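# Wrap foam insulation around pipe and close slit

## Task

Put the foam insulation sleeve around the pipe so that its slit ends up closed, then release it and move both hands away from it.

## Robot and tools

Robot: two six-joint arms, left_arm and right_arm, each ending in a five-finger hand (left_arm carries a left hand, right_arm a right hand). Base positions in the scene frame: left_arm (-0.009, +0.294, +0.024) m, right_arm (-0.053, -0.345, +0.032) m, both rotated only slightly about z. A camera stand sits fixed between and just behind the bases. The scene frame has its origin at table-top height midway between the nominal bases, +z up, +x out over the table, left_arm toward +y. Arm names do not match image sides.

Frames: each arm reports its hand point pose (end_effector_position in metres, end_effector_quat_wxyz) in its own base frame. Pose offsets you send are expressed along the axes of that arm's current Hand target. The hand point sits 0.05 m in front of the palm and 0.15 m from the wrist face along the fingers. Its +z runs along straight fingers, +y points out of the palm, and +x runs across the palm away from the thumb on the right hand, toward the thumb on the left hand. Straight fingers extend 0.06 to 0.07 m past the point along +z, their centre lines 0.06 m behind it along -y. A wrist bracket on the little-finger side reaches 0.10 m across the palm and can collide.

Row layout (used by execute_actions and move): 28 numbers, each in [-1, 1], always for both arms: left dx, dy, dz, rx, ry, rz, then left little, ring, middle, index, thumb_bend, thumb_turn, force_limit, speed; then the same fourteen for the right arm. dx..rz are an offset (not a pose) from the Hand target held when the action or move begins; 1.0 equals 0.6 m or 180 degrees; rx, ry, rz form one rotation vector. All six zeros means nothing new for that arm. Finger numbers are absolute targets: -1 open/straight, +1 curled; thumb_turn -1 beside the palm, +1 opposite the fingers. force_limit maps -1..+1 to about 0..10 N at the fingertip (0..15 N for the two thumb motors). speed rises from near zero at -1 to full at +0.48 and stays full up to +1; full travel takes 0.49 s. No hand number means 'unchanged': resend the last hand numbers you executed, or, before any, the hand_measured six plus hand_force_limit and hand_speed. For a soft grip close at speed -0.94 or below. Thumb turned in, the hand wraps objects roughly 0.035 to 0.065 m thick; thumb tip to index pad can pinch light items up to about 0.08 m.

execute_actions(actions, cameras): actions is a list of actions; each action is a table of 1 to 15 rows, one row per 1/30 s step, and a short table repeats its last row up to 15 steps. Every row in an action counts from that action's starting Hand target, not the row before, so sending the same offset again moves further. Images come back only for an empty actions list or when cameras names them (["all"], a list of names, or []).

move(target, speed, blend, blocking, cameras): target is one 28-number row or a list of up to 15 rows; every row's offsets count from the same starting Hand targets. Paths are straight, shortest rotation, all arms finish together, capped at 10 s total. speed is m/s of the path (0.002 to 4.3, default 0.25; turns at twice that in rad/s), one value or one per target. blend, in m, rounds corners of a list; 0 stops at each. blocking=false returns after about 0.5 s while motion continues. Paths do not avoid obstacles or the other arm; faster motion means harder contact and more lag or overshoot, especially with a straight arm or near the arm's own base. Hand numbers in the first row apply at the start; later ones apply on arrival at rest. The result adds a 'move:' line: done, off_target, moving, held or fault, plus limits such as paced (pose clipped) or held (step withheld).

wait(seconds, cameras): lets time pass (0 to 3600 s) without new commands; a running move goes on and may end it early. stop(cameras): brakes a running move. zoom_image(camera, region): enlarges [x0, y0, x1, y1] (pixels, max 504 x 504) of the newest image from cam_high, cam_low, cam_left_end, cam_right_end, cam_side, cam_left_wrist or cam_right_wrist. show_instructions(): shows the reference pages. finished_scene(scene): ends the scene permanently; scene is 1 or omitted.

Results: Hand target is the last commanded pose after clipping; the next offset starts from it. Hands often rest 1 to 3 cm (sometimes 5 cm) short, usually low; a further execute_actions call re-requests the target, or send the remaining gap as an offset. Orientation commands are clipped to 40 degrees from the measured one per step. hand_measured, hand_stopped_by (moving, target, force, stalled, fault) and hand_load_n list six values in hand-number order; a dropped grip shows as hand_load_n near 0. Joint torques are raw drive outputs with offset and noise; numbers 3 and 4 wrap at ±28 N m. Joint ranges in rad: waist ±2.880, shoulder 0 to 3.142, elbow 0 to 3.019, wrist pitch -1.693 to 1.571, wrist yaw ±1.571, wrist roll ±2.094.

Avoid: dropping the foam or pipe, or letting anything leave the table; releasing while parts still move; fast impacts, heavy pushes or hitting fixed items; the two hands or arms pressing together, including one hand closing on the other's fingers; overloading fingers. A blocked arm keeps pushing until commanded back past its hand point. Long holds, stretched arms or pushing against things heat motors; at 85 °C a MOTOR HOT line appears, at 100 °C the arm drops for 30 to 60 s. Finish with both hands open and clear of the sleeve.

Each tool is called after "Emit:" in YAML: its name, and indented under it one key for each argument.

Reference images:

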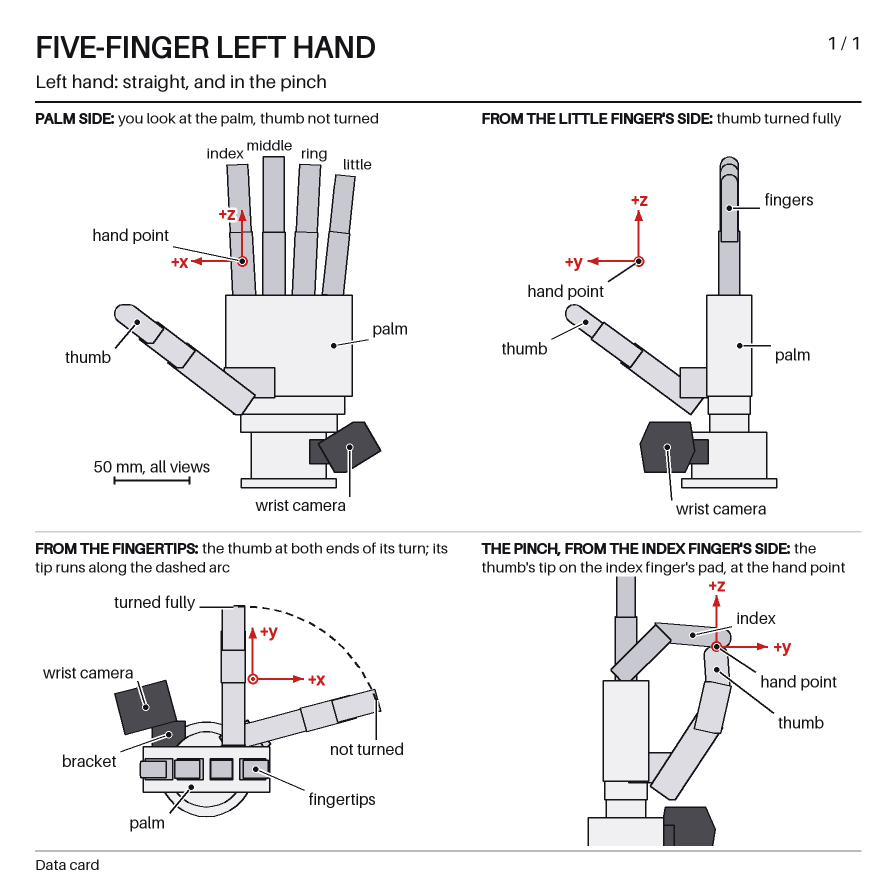

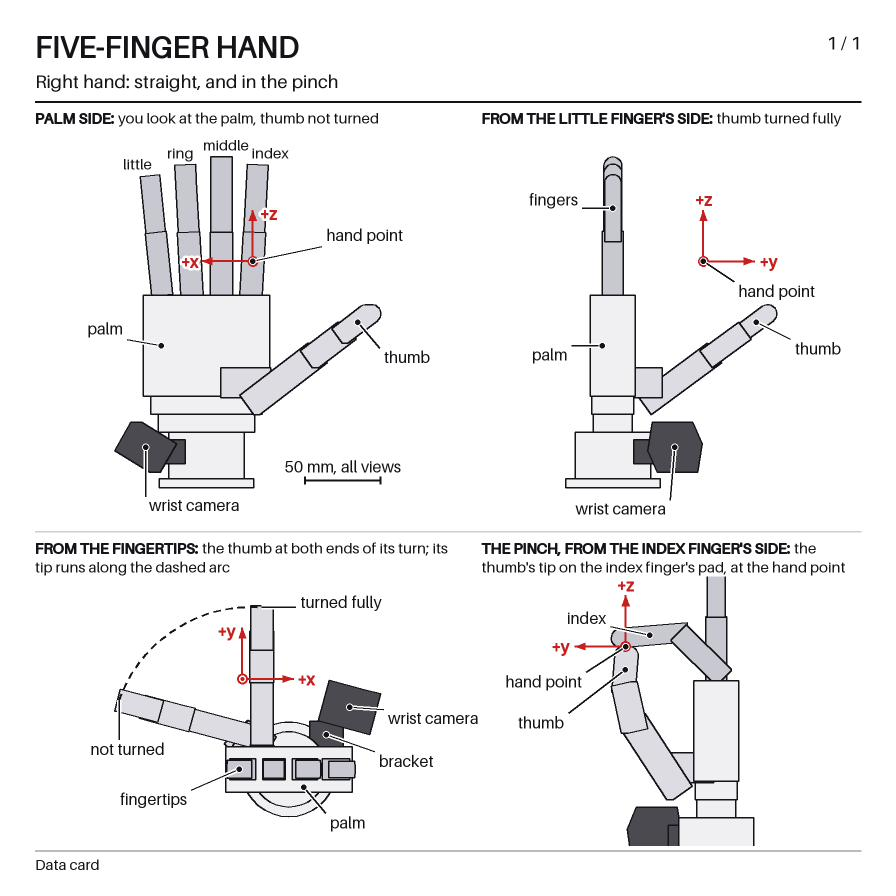

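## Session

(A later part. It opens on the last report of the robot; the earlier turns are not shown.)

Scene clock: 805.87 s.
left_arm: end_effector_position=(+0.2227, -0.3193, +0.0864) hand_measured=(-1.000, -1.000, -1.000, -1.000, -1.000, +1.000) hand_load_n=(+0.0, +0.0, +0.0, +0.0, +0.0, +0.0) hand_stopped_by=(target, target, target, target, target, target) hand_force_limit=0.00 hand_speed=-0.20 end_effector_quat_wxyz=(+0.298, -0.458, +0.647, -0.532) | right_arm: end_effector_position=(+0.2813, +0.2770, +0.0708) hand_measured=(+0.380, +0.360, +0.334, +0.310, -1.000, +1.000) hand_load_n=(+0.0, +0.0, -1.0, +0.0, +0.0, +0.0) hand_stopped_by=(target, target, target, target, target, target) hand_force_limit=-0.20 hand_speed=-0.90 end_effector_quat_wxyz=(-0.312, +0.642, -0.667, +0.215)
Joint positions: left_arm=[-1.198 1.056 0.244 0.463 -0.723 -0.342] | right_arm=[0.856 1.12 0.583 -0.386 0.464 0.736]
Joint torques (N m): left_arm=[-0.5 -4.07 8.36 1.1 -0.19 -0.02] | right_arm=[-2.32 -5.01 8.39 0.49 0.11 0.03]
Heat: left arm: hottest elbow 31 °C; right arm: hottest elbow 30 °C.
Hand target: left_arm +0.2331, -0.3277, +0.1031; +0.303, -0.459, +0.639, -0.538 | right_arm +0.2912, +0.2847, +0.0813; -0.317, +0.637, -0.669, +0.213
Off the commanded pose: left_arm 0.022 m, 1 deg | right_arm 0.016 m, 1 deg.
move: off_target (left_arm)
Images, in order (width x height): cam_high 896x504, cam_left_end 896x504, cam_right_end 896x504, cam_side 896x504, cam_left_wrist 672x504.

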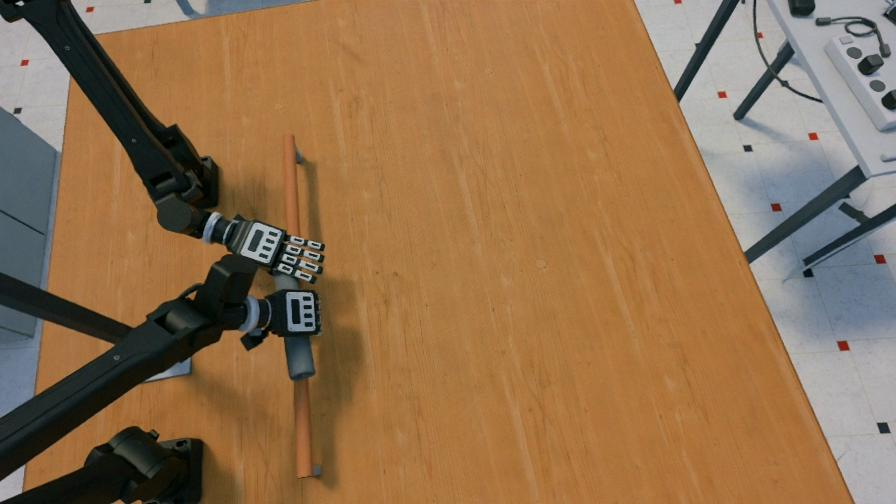

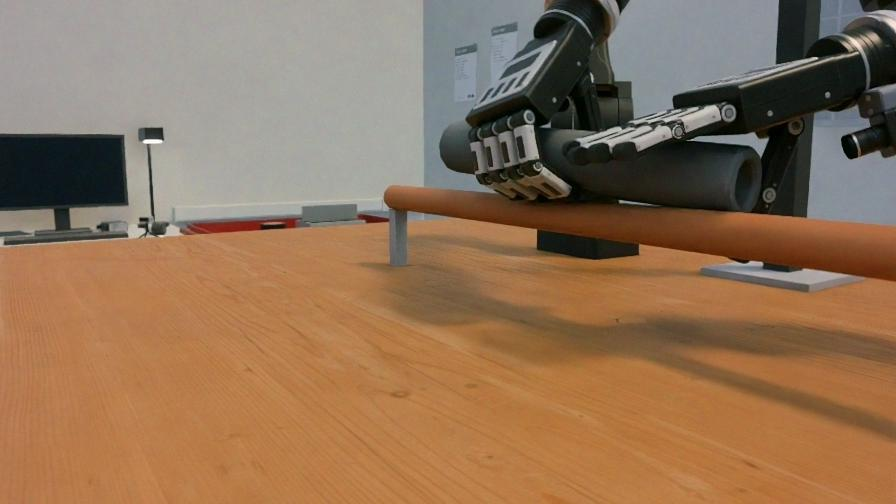

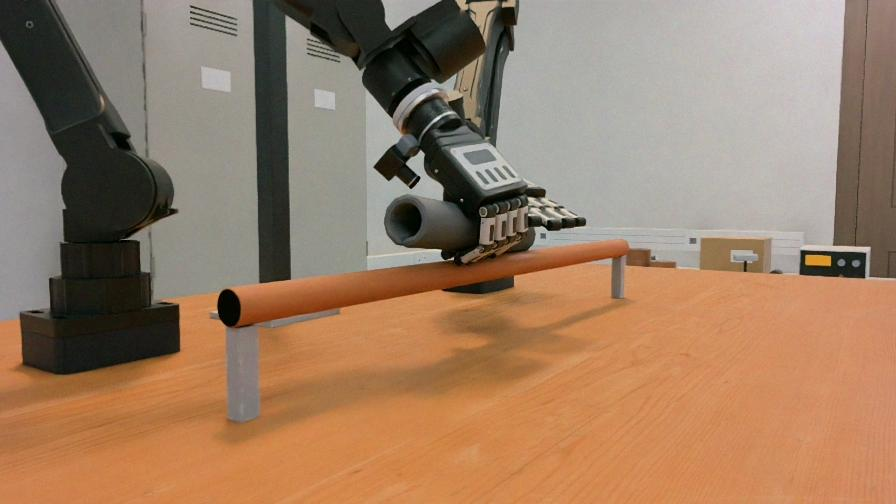

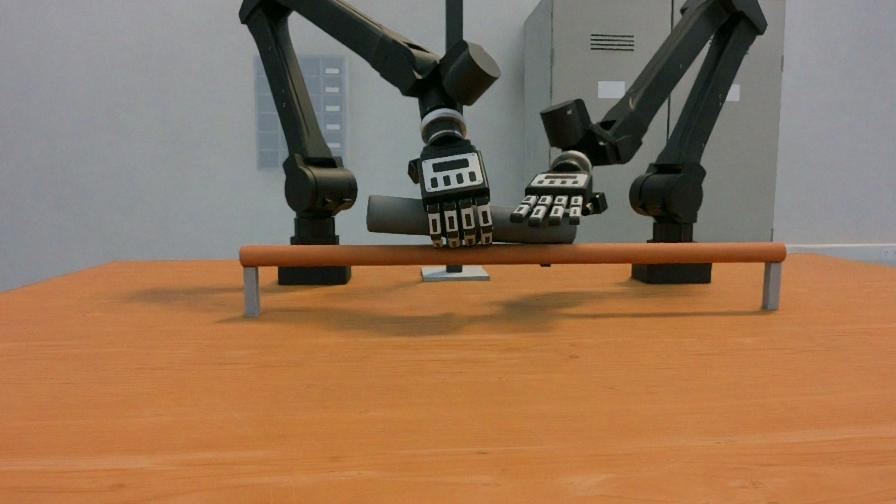

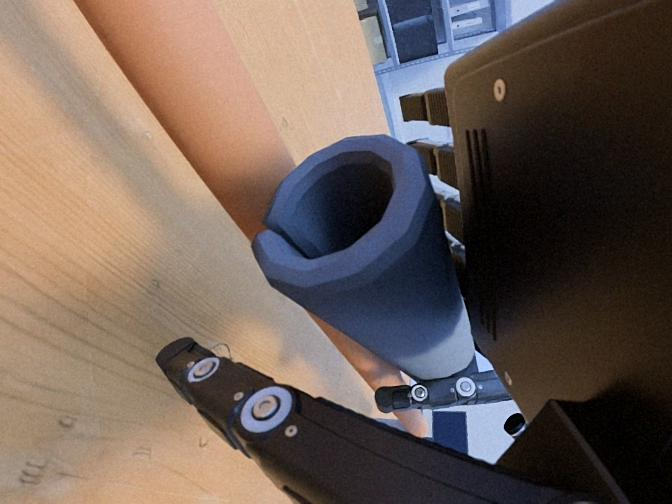

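Emit:
move:
  target: [0.001,-0.0339,-0.0021,0,0,0,-1,-1,-1,-1,-1,1,0,-0.2,-0.003,-0.0162,-0.0118,0.0371,0.0159,0.0157,0.38,0.36,0.335,0.31,-1,1,-0.2,-0.9]
  speed: 0.06
  cameras: ["cam_high","cam_left_wrist","cam_left_end","cam_right_end","cam_side"]

Emit:
zoom_image:
  camera: "cam_left_end"
  region: [660, 110, 800, 220]

Emit:
zoom_image:
  camera: "cam_high"
  region: [230, 230, 370, 400]

Emit:
zoom_image:
  camera: "cam_right_end"
  region: [340, 180, 480, 280]

Emit:
zoom_image:
  camera: "cam_side"
  region: [340, 130, 620, 280]

Scene clock: 808.40 s.
left_arm: end_effector_position=(+0.2256, -0.3181, +0.1013) hand_measured=(-1.000, -1.000, -1.000, -1.000, -1.000, +1.000) hand_load_n=(+0.0, +0.0, +0.0, +0.0, +0.0, +0.0) hand_stopped_by=(target, target, target, target, target, target) hand_force_limit=0.00 hand_speed=-0.20 end_effector_quat_wxyz=(+0.299, -0.457, +0.650, -0.528) | right_arm: end_effector_position=(+0.2902, +0.2731, +0.0786) hand_measured=(+0.380, +0.360, +0.334, +0.310, -1.000, +1.000) hand_load_n=(+0.0, +0.0, +0.5, +0.0, +0.0, +0.0) hand_stopped_by=(target, target, target, target, target, target) hand_force_limit=-0.20 hand_speed=-0.90 end_effector_quat_wxyz=(+0.324, -0.602, +0.680, -0.265)
Joint positions: left_arm=[-1.184 0.989 0.272 0.362 -0.708 -0.334] | right_arm=[0.906 1.12 0.583 -0.386 0.617 0.814]
Joint torques (N m): left_arm=[-0.5 -3.72 9.31 1.25 -0.2 -0.05] | right_arm=[-0.21 -6.59 7.3 0.99 0.42 0.13]
Heat: left arm: hottest elbow 32 °C; right arm: hottest elbow 30 °C.
Hand target: left_arm +0.2370, -0.3277, +0.1231; +0.303, -0.459, +0.639, -0.538 | right_arm +0.2932, +0.2847, +0.0933; +0.342, -0.596, +0.679, -0.260
Off the commanded pose: left_arm 0.026 m, 2 deg | right_arm 0.019 m, 2 deg.
move: off_target (left_arm, right_arm)
Images, in order (width x height): cam_high 896x504, cam_left_end 896x504, cam_right_end 896x504, cam_side 896x504, cam_left_wrist 672x504.

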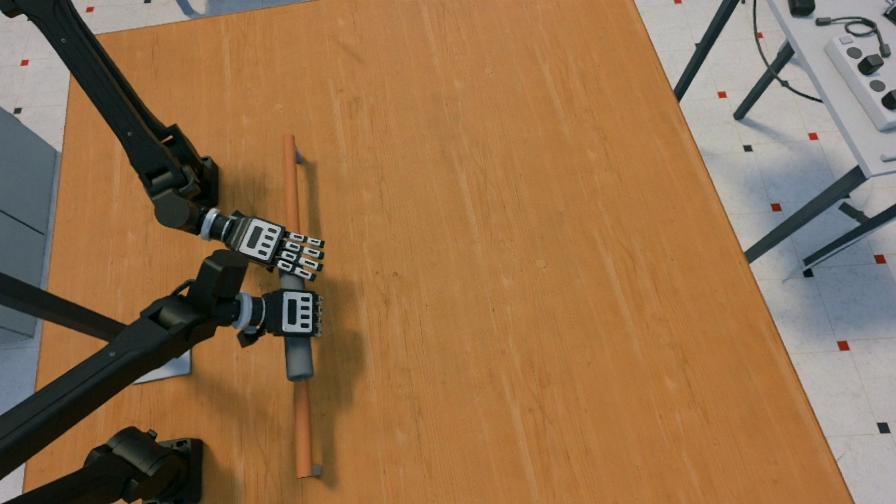

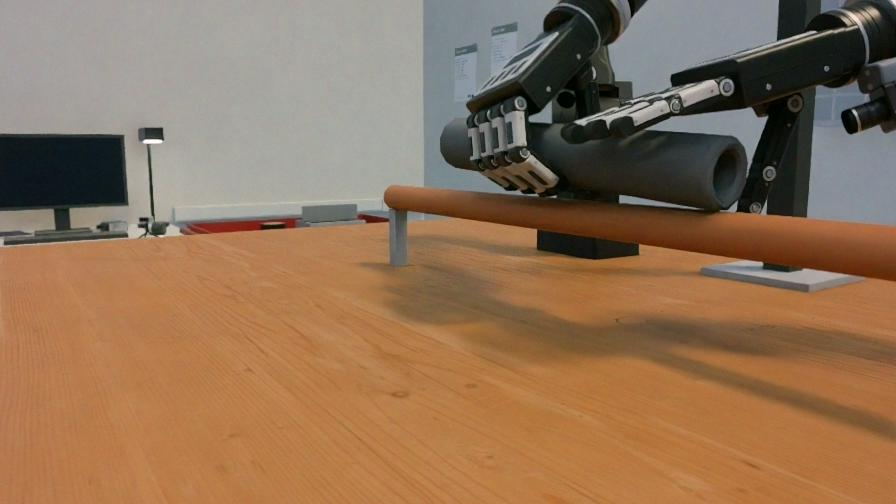

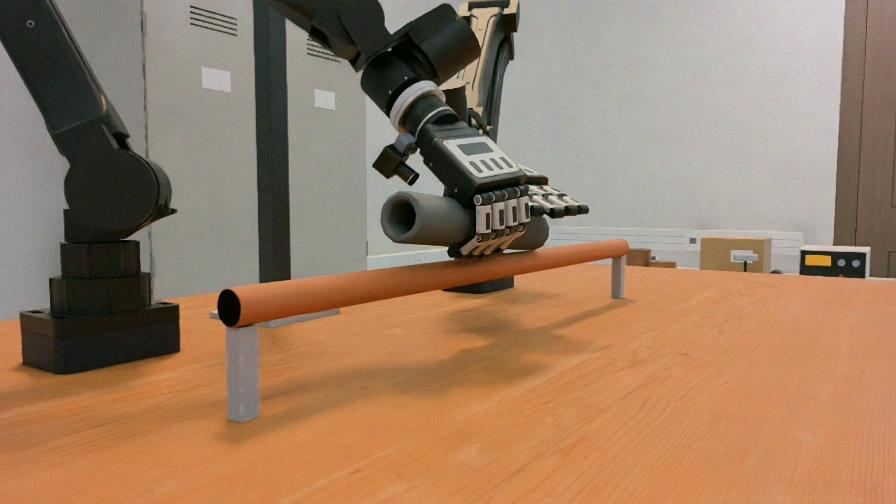

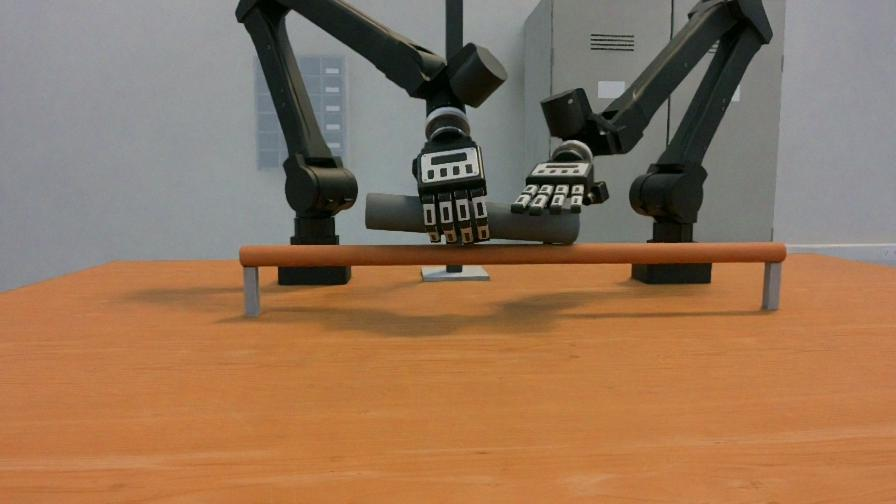

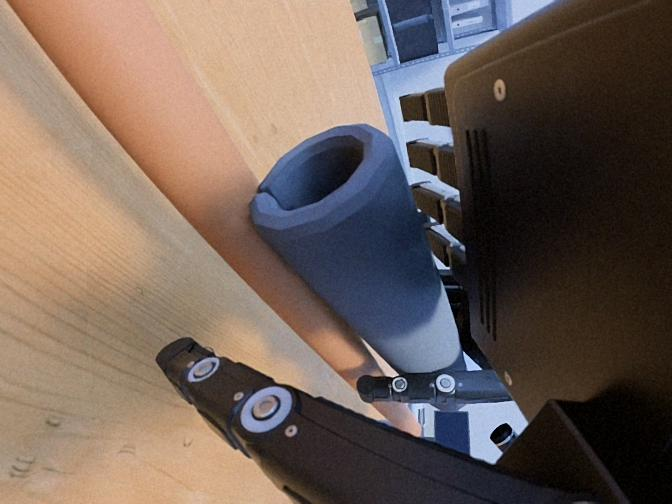

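Scaled by 3.600.

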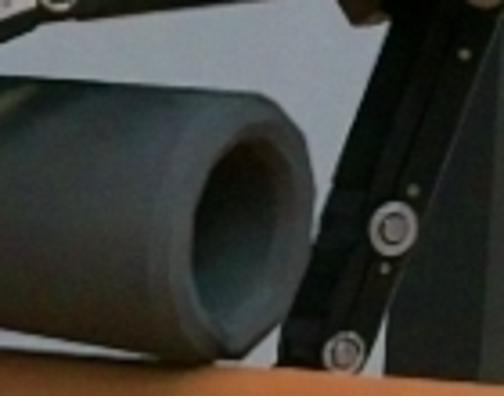

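Scaled by 2.965.

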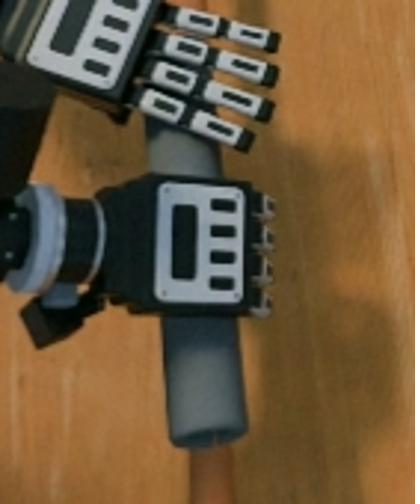

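Scaled by 3.600.

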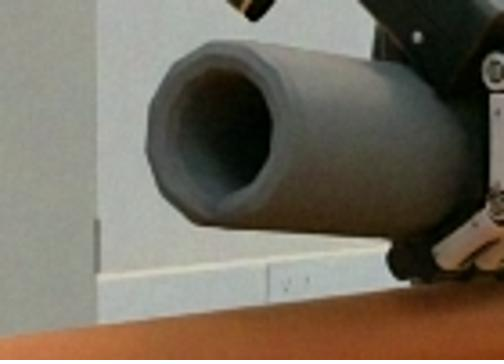

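Scaled by 1.800.

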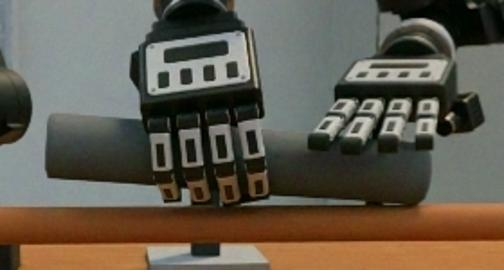

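Emit:
move:
  target: [0,0,0,0,0,0,-1,-1,-1,-1,-1,1,0,-0.2,0.0062,0.0361,0.0105,-0.0265,0.002,0.0234,0.38,0.36,0.335,0.31,-1,1,-0.2,-0.9]
  speed: 0.05
  cameras: ["cam_high","cam_left_wrist","cam_left_end","cam_right_end","cam_side"]

Emit:
zoom_image:
  camera: "cam_left_end"
  region: [660, 110, 800, 220]

Emit:
zoom_image:
  camera: "cam_high"
  region: [230, 230, 370, 400]

Emit:
zoom_image:
  camera: "cam_right_end"
  region: [340, 180, 480, 280]

Emit:
zoom_image:
  camera: "cam_side"
  region: [340, 130, 620, 280]

Scene clock: 812.17 s.
left_arm: end_effector_position=(+0.2256, -0.3181, +0.1013) hand_measured=(-1.000, -1.000, -1.000, -1.000, -1.000, +1.000) hand_load_n=(+0.0, +0.0, +0.0, +0.0, +0.0, +0.0) hand_stopped_by=(target, target, target, target, target, target) hand_force_limit=0.00 hand_speed=-0.20 end_effector_quat_wxyz=(+0.299, -0.457, +0.650, -0.528) | right_arm: end_effector_position=(+0.2830, +0.2862, +0.0755) hand_measured=(+0.380, +0.360, +0.334, +0.310, -1.000, +1.000) hand_load_n=(+0.0, +0.0, +0.5, +0.5, +0.0, +0.0) hand_stopped_by=(target, target, target, target, target, target) hand_force_limit=-0.20 hand_speed=-0.90 end_effector_quat_wxyz=(+0.331, -0.586, +0.706, -0.222)
Joint positions: left_arm=[-1.184 0.989 0.272 0.362 -0.708 -0.334] | right_arm=[0.906 1.126 0.58 -0.386 0.554 0.904]
Joint torques (N m): left_arm=[-0.44 -3.55 9.28 1.24 -0.21 -0.05] | right_arm=[-2.14 -4.89 6.38 0.43 0.09 0.13]
Heat: left arm: hottest elbow 32 °C; right arm: hottest elbow 30 °C.
Hand target: left_arm +0.2370, -0.3278, +0.1232; +0.303, -0.459, +0.639, -0.538 | right_arm +0.2842, +0.2847, +0.0722; +0.324, -0.583, +0.711, -0.221
Off the commanded pose: left_arm 0.026 m, 2 deg | right_arm 0.004 m, 1 deg.
move: done
Images, in order (width x height): cam_high 896x504, cam_left_end 896x504, cam_right_end 896x504, cam_side 896x504, cam_left_wrist 672x504.

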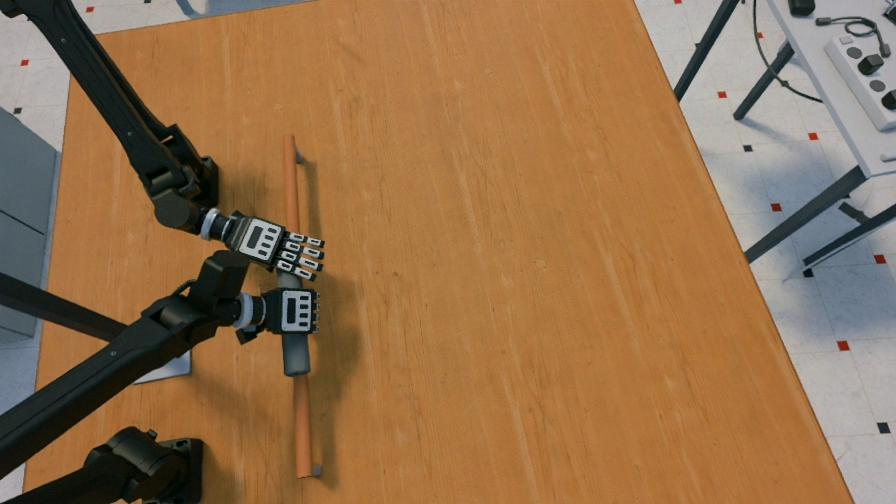

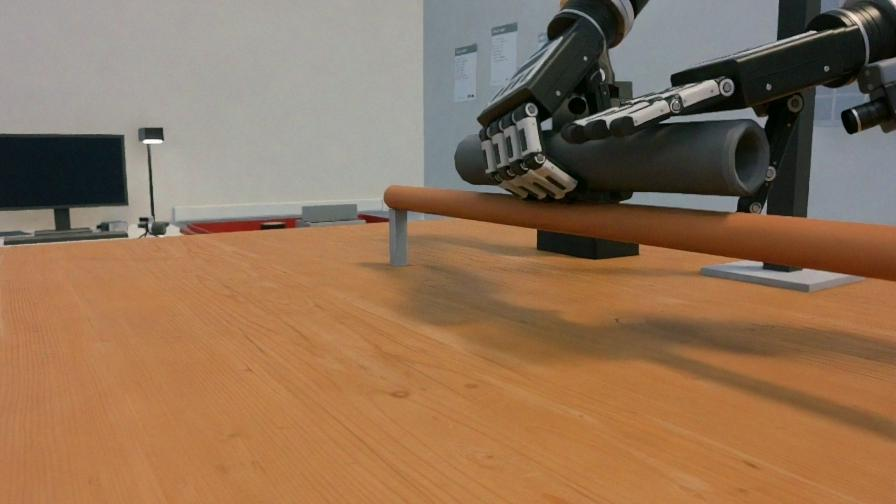

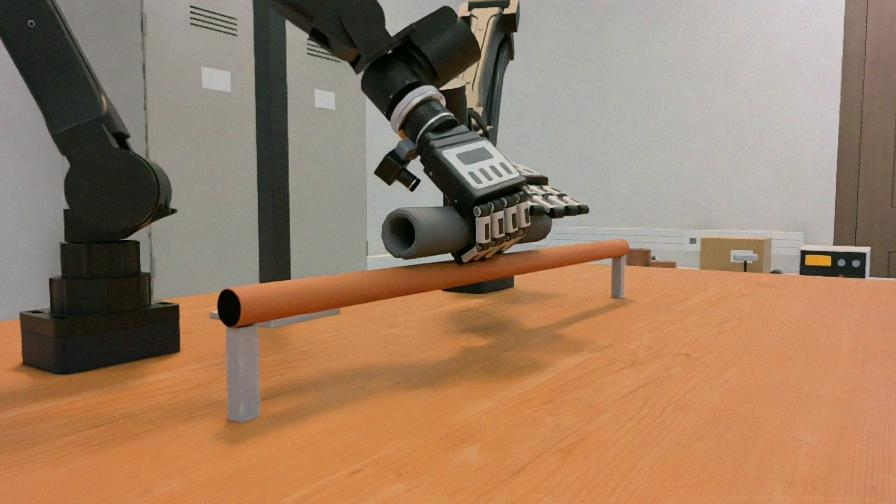

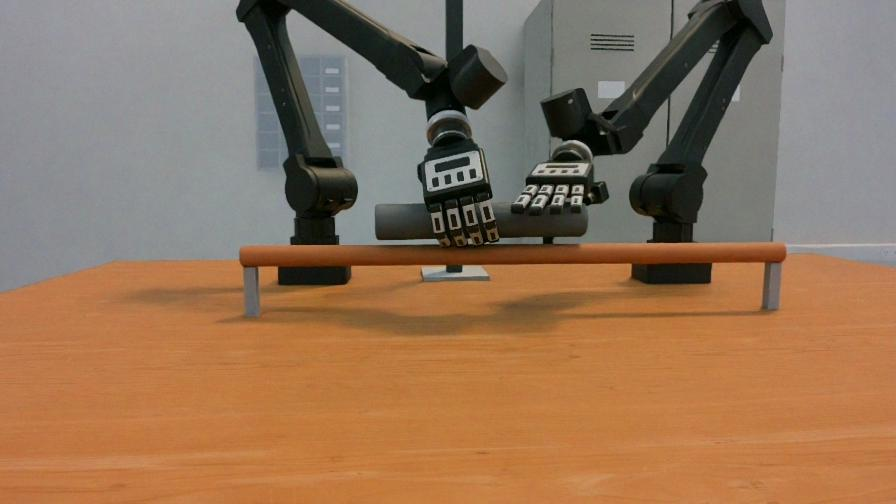

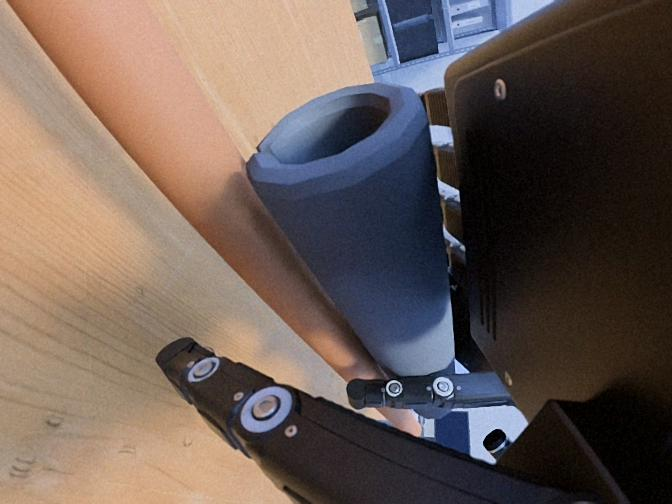

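Scaled by 3.600.

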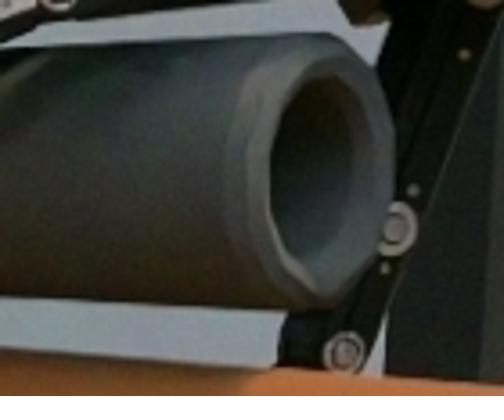

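Scaled by 2.965.

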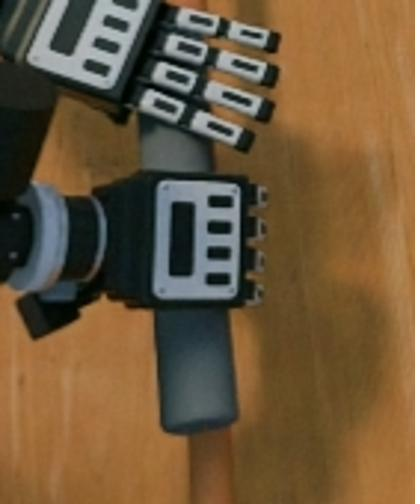

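Scaled by 3.600.

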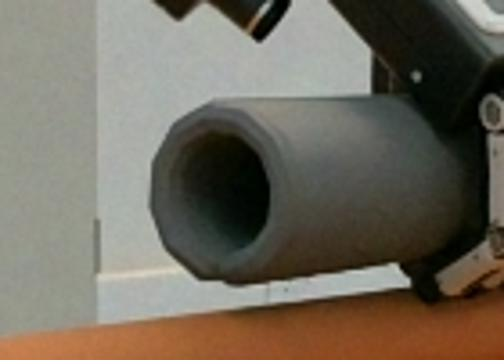

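Scaled by 1.800.

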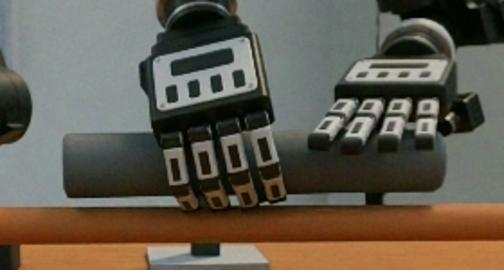

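Emit:
zoom_image:
  camera: "cam_left_end"
  region: [715, 110, 785, 205]

Emit:
zoom_image:
  camera: "cam_right_end"
  region: [370, 195, 440, 270]

Emit:
zoom_image:
  camera: "cam_left_wrist"
  region: [180, 50, 440, 250]

Scaled by 5.305.

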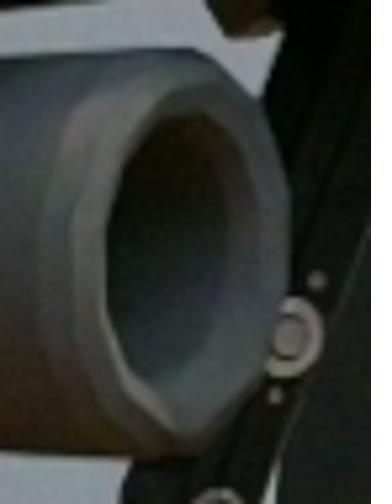

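Scaled by 6.720.

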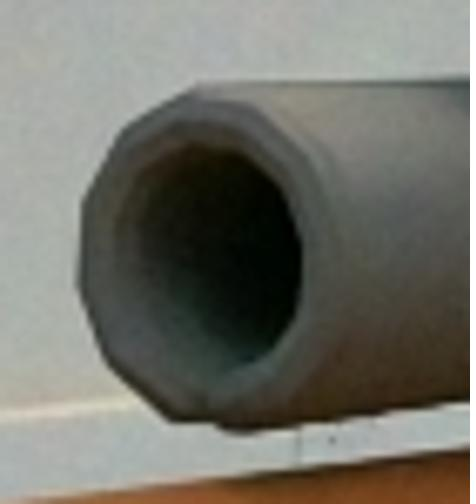

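Scaled by 1.938 from the camera's image (finer frame: 960x720).

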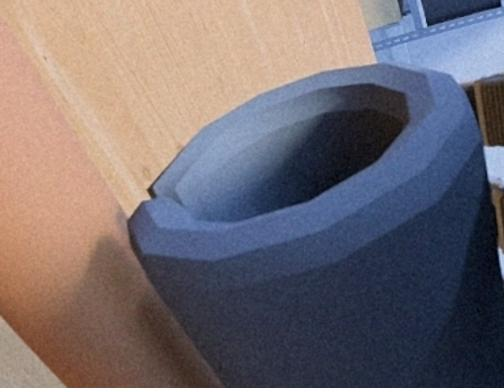

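Emit:
move:
  target: [0,0,0,0,0,0,-1,-1,-1,-1,-1,1,0,-0.2,0.0003,0.0023,-0.0024,-0.0083,0.0109,0.0091,0.38,0.36,0.335,0.31,-1,1,-0.2,-0.9]
  speed: 0.05
  cameras: ["cam_high","cam_left_wrist","cam_left_end","cam_right_end","cam_side"]

Emit:
zoom_image:
  camera: "cam_high"
  region: [230, 230, 370, 400]

Emit:
zoom_image:
  camera: "cam_left_end"
  region: [715, 110, 785, 205]

Emit:
zoom_image:
  camera: "cam_right_end"
  region: [370, 195, 440, 270]

Scene clock: 813.73 s.
left_arm: end_effector_position=(+0.2258, -0.3180, +0.1013) hand_measured=(-1.000, -1.000, -1.000, -1.000, -1.000, +1.000) hand_load_n=(+0.0, +0.0, +0.0, +0.0, +0.0, +0.0) hand_stopped_by=(target, target, target, target, target, target) hand_force_limit=0.00 hand_speed=-0.20 end_effector_quat_wxyz=(+0.299, -0.457, +0.650, -0.528) | right_arm: end_effector_position=(+0.2814, +0.2842, +0.0755) hand_measured=(+0.380, +0.360, +0.334, +0.310, -1.000, +1.000) hand_load_n=(+0.5, +0.5, +0.5, +0.5, +0.0, +0.0) hand_stopped_by=(target, target, target, target, target, target) hand_force_limit=-0.20 hand_speed=-0.90 end_effector_quat_wxyz=(+0.320, -0.571, +0.724, -0.217)
Joint positions: left_arm=[-1.183 0.989 0.272 0.362 -0.708 -0.334] | right_arm=[0.906 1.129 0.594 -0.436 0.557 0.964]
Joint torques (N m): left_arm=[-0.5 -3.66 9.21 1.21 -0.2 -0.06] | right_arm=[-1.49 -3.84 7.17 -0.28 0.05 0.1]
Heat: left arm: hottest elbow 32 °C; right arm: hottest elbow 30 °C.
Hand target: left_arm +0.2371, -0.3277, +0.1232; +0.303, -0.459, +0.639, -0.538 | right_arm +0.2822, +0.2849, +0.0724; +0.308, -0.573, +0.728, -0.216
Off the commanded pose: left_arm 0.026 m, 2 deg | right_arm 0.003 m, 2 deg.
move: done
Images, in order (width x height): cam_high 896x504, cam_left_end 896x504, cam_right_end 896x504, cam_side 896x504, cam_left_wrist 672x504.

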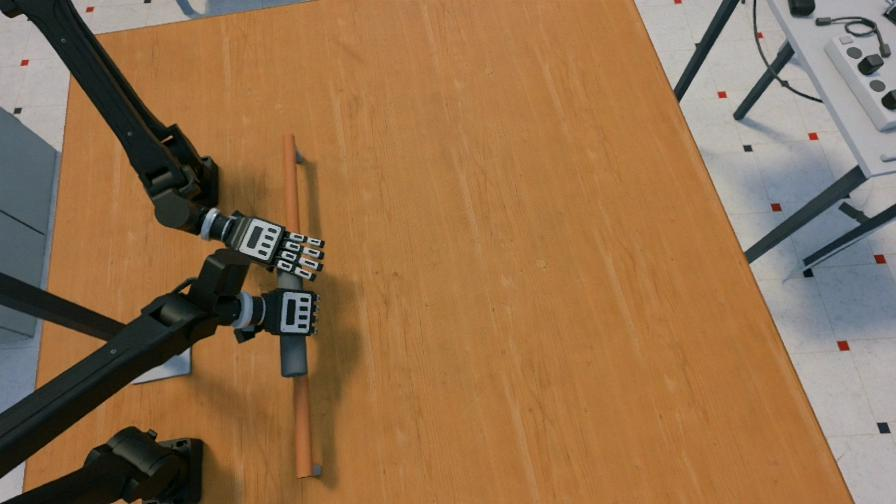

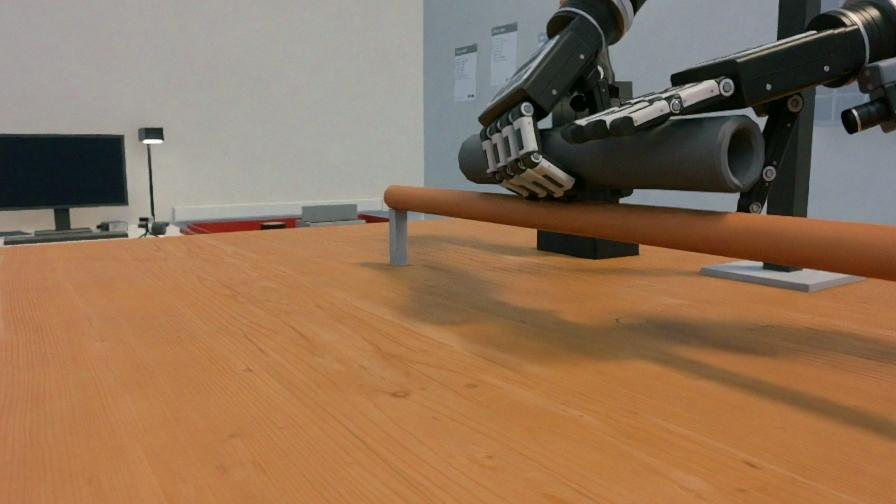

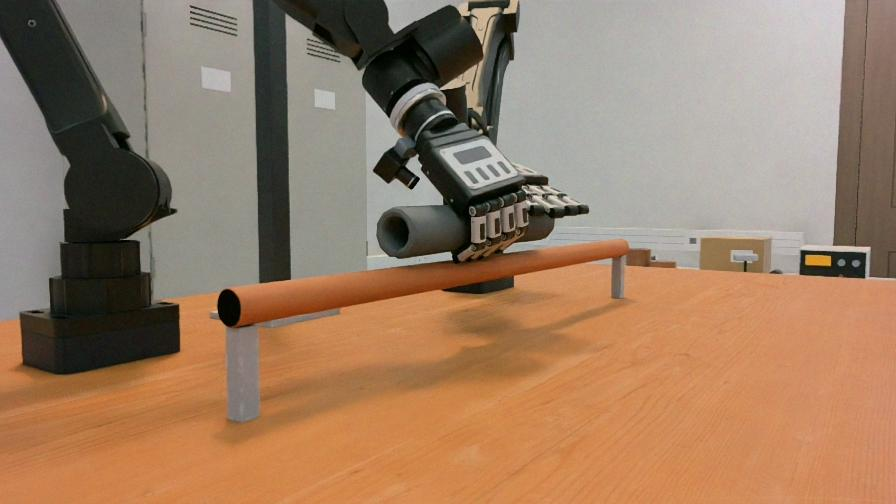

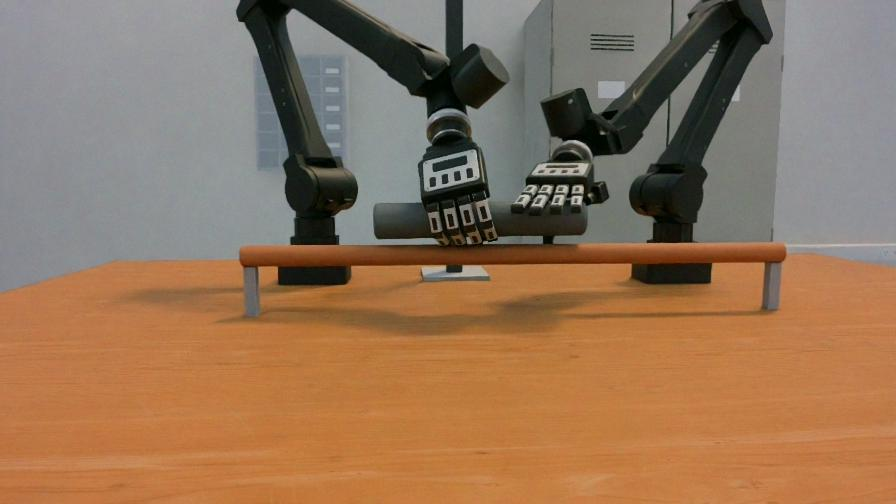

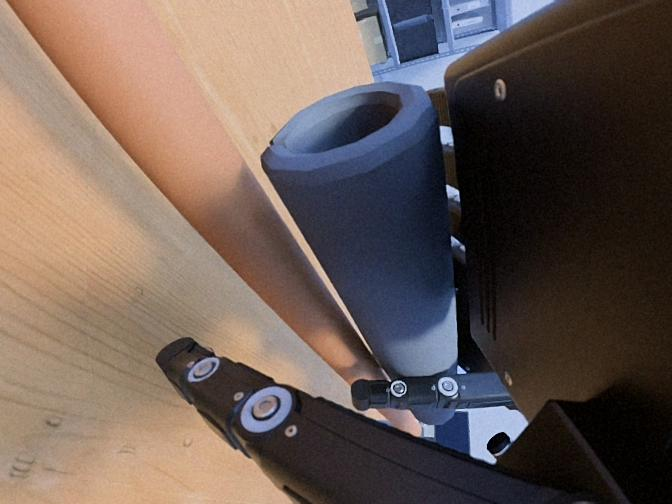

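Scaled by 2.965.

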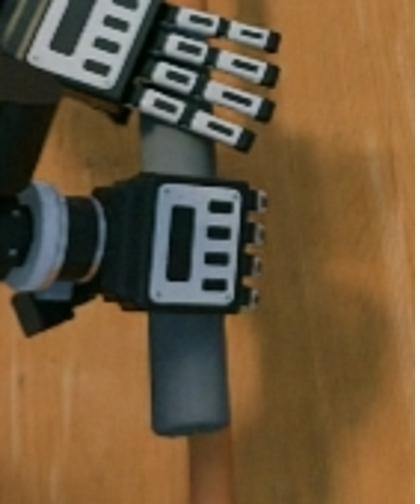

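Scaled by 5.305.

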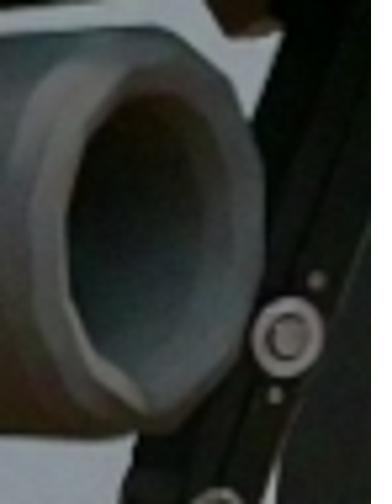

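Scaled by 6.720.

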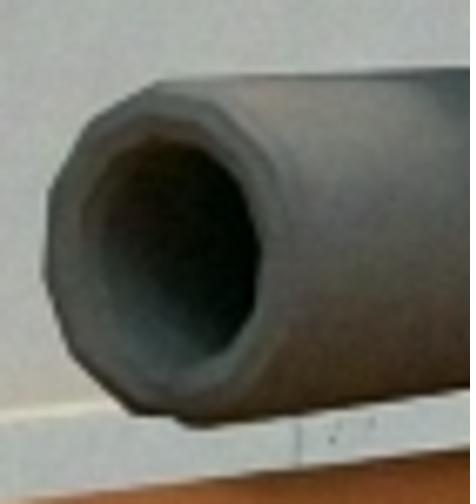

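Emit:
execute_actions:
  actions: []
  cameras: ["cam_high","cam_side","cam_left_end","cam_right_end","cam_left_wrist"]

Scene clock: 814.40 s.
left_arm: end_effector_position=(+0.2258, -0.3180, +0.1013) hand_measured=(-1.000, -1.000, -1.000, -1.000, -1.000, +1.000) hand_load_n=(+0.0, +0.0, -0.5, +0.0, -0.5, +0.0) hand_stopped_by=(target, target, target, target, target, target) hand_force_limit=0.00 hand_speed=-0.20 end_effector_quat_wxyz=(+0.299, -0.457, +0.650, -0.528) | right_arm: end_effector_position=(+0.2813, +0.2841, +0.0754) hand_measured=(+0.380, +0.360, +0.334, +0.310, -1.000, +1.000) hand_load_n=(+0.0, +0.5, +0.0, +0.5, +0.0, +0.0) hand_stopped_by=(target, target, target, target, target, target) hand_force_limit=-0.20 hand_speed=-0.90 end_effector_quat_wxyz=(+0.320, -0.571, +0.724, -0.217)
Joint positions: left_arm=[-1.183 0.989 0.272 0.362 -0.708 -0.334] | right_arm=[0.906 1.129 0.594 -0.436 0.557 0.964]
Joint velocities: within noise
Joint torques (N m): left_arm=[-0.38 -3.72 9.24 1.18 -0.2 -0.02] | right_arm=[-1.73 -3.66 7.17 -0.17 0.04 0.1]
Motor temperatures (°C): left_arm=[24 24 32 27 22 23] | right_arm=[25 24 30 22 22 25]
Heat: left arm: hottest elbow 32 °C; right arm: hottest elbow 30 °C.
Hand target: left_arm +0.2371, -0.3277, +0.1231; +0.303, -0.459, +0.639, -0.538 | right_arm +0.2822, +0.2848, +0.0724; +0.308, -0.573, +0.728, -0.216
Off the commanded pose: left_arm 0.026 m, 2 deg | right_arm 0.003 m, 1 deg.
Images, in order (width x height): cam_high 896x504, cam_left_end 896x504, cam_right_end 896x504, cam_side 896x504, cam_left_wrist 672x504.

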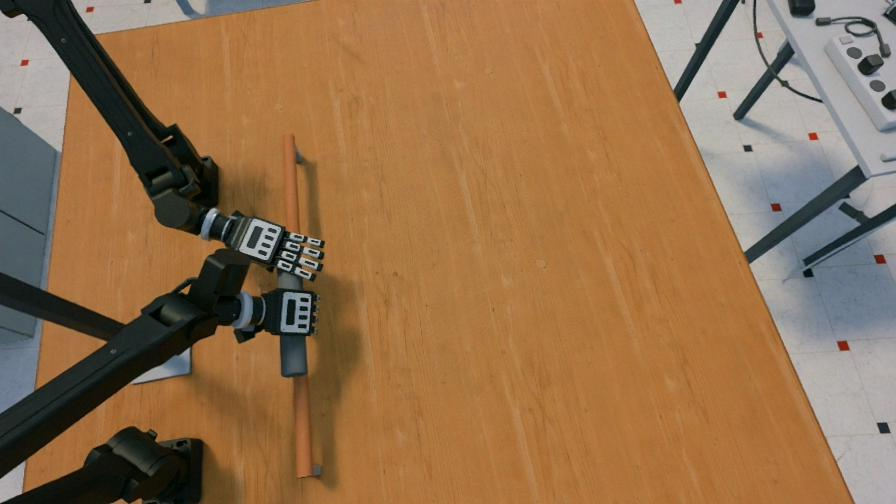

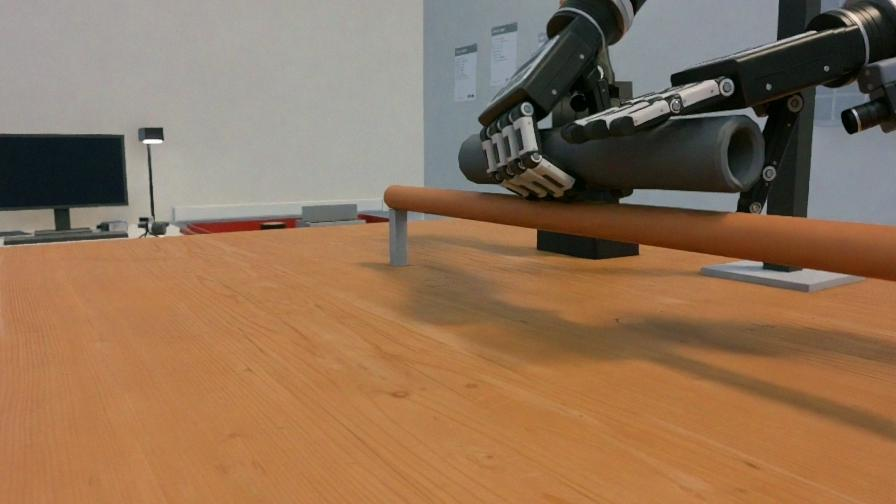

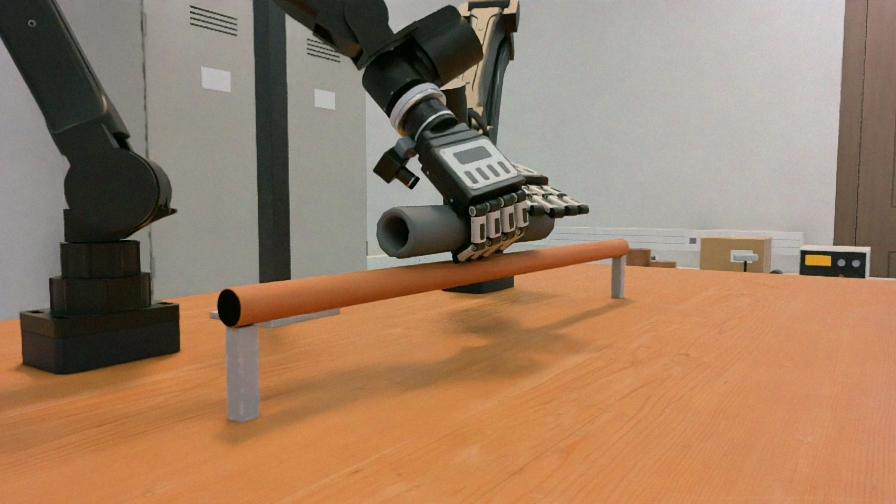

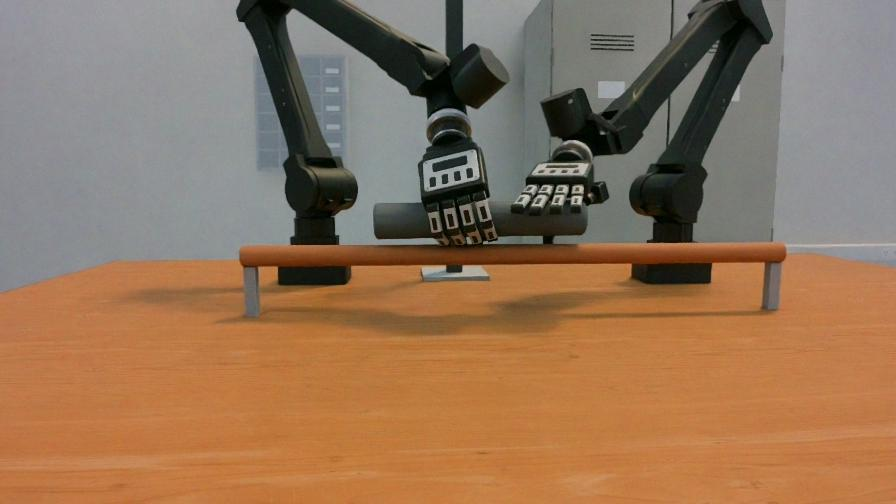

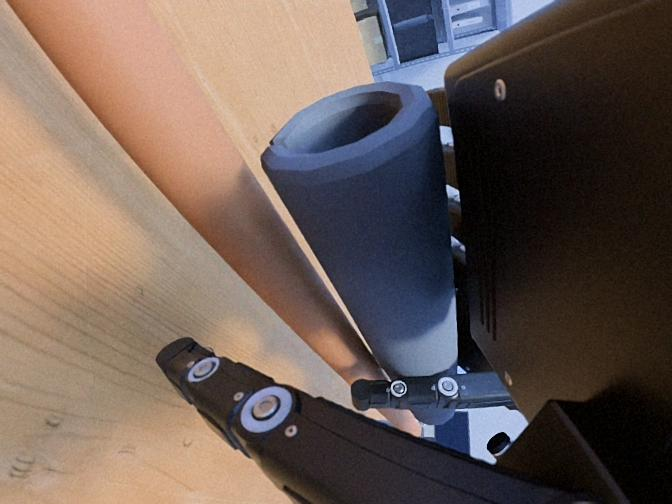

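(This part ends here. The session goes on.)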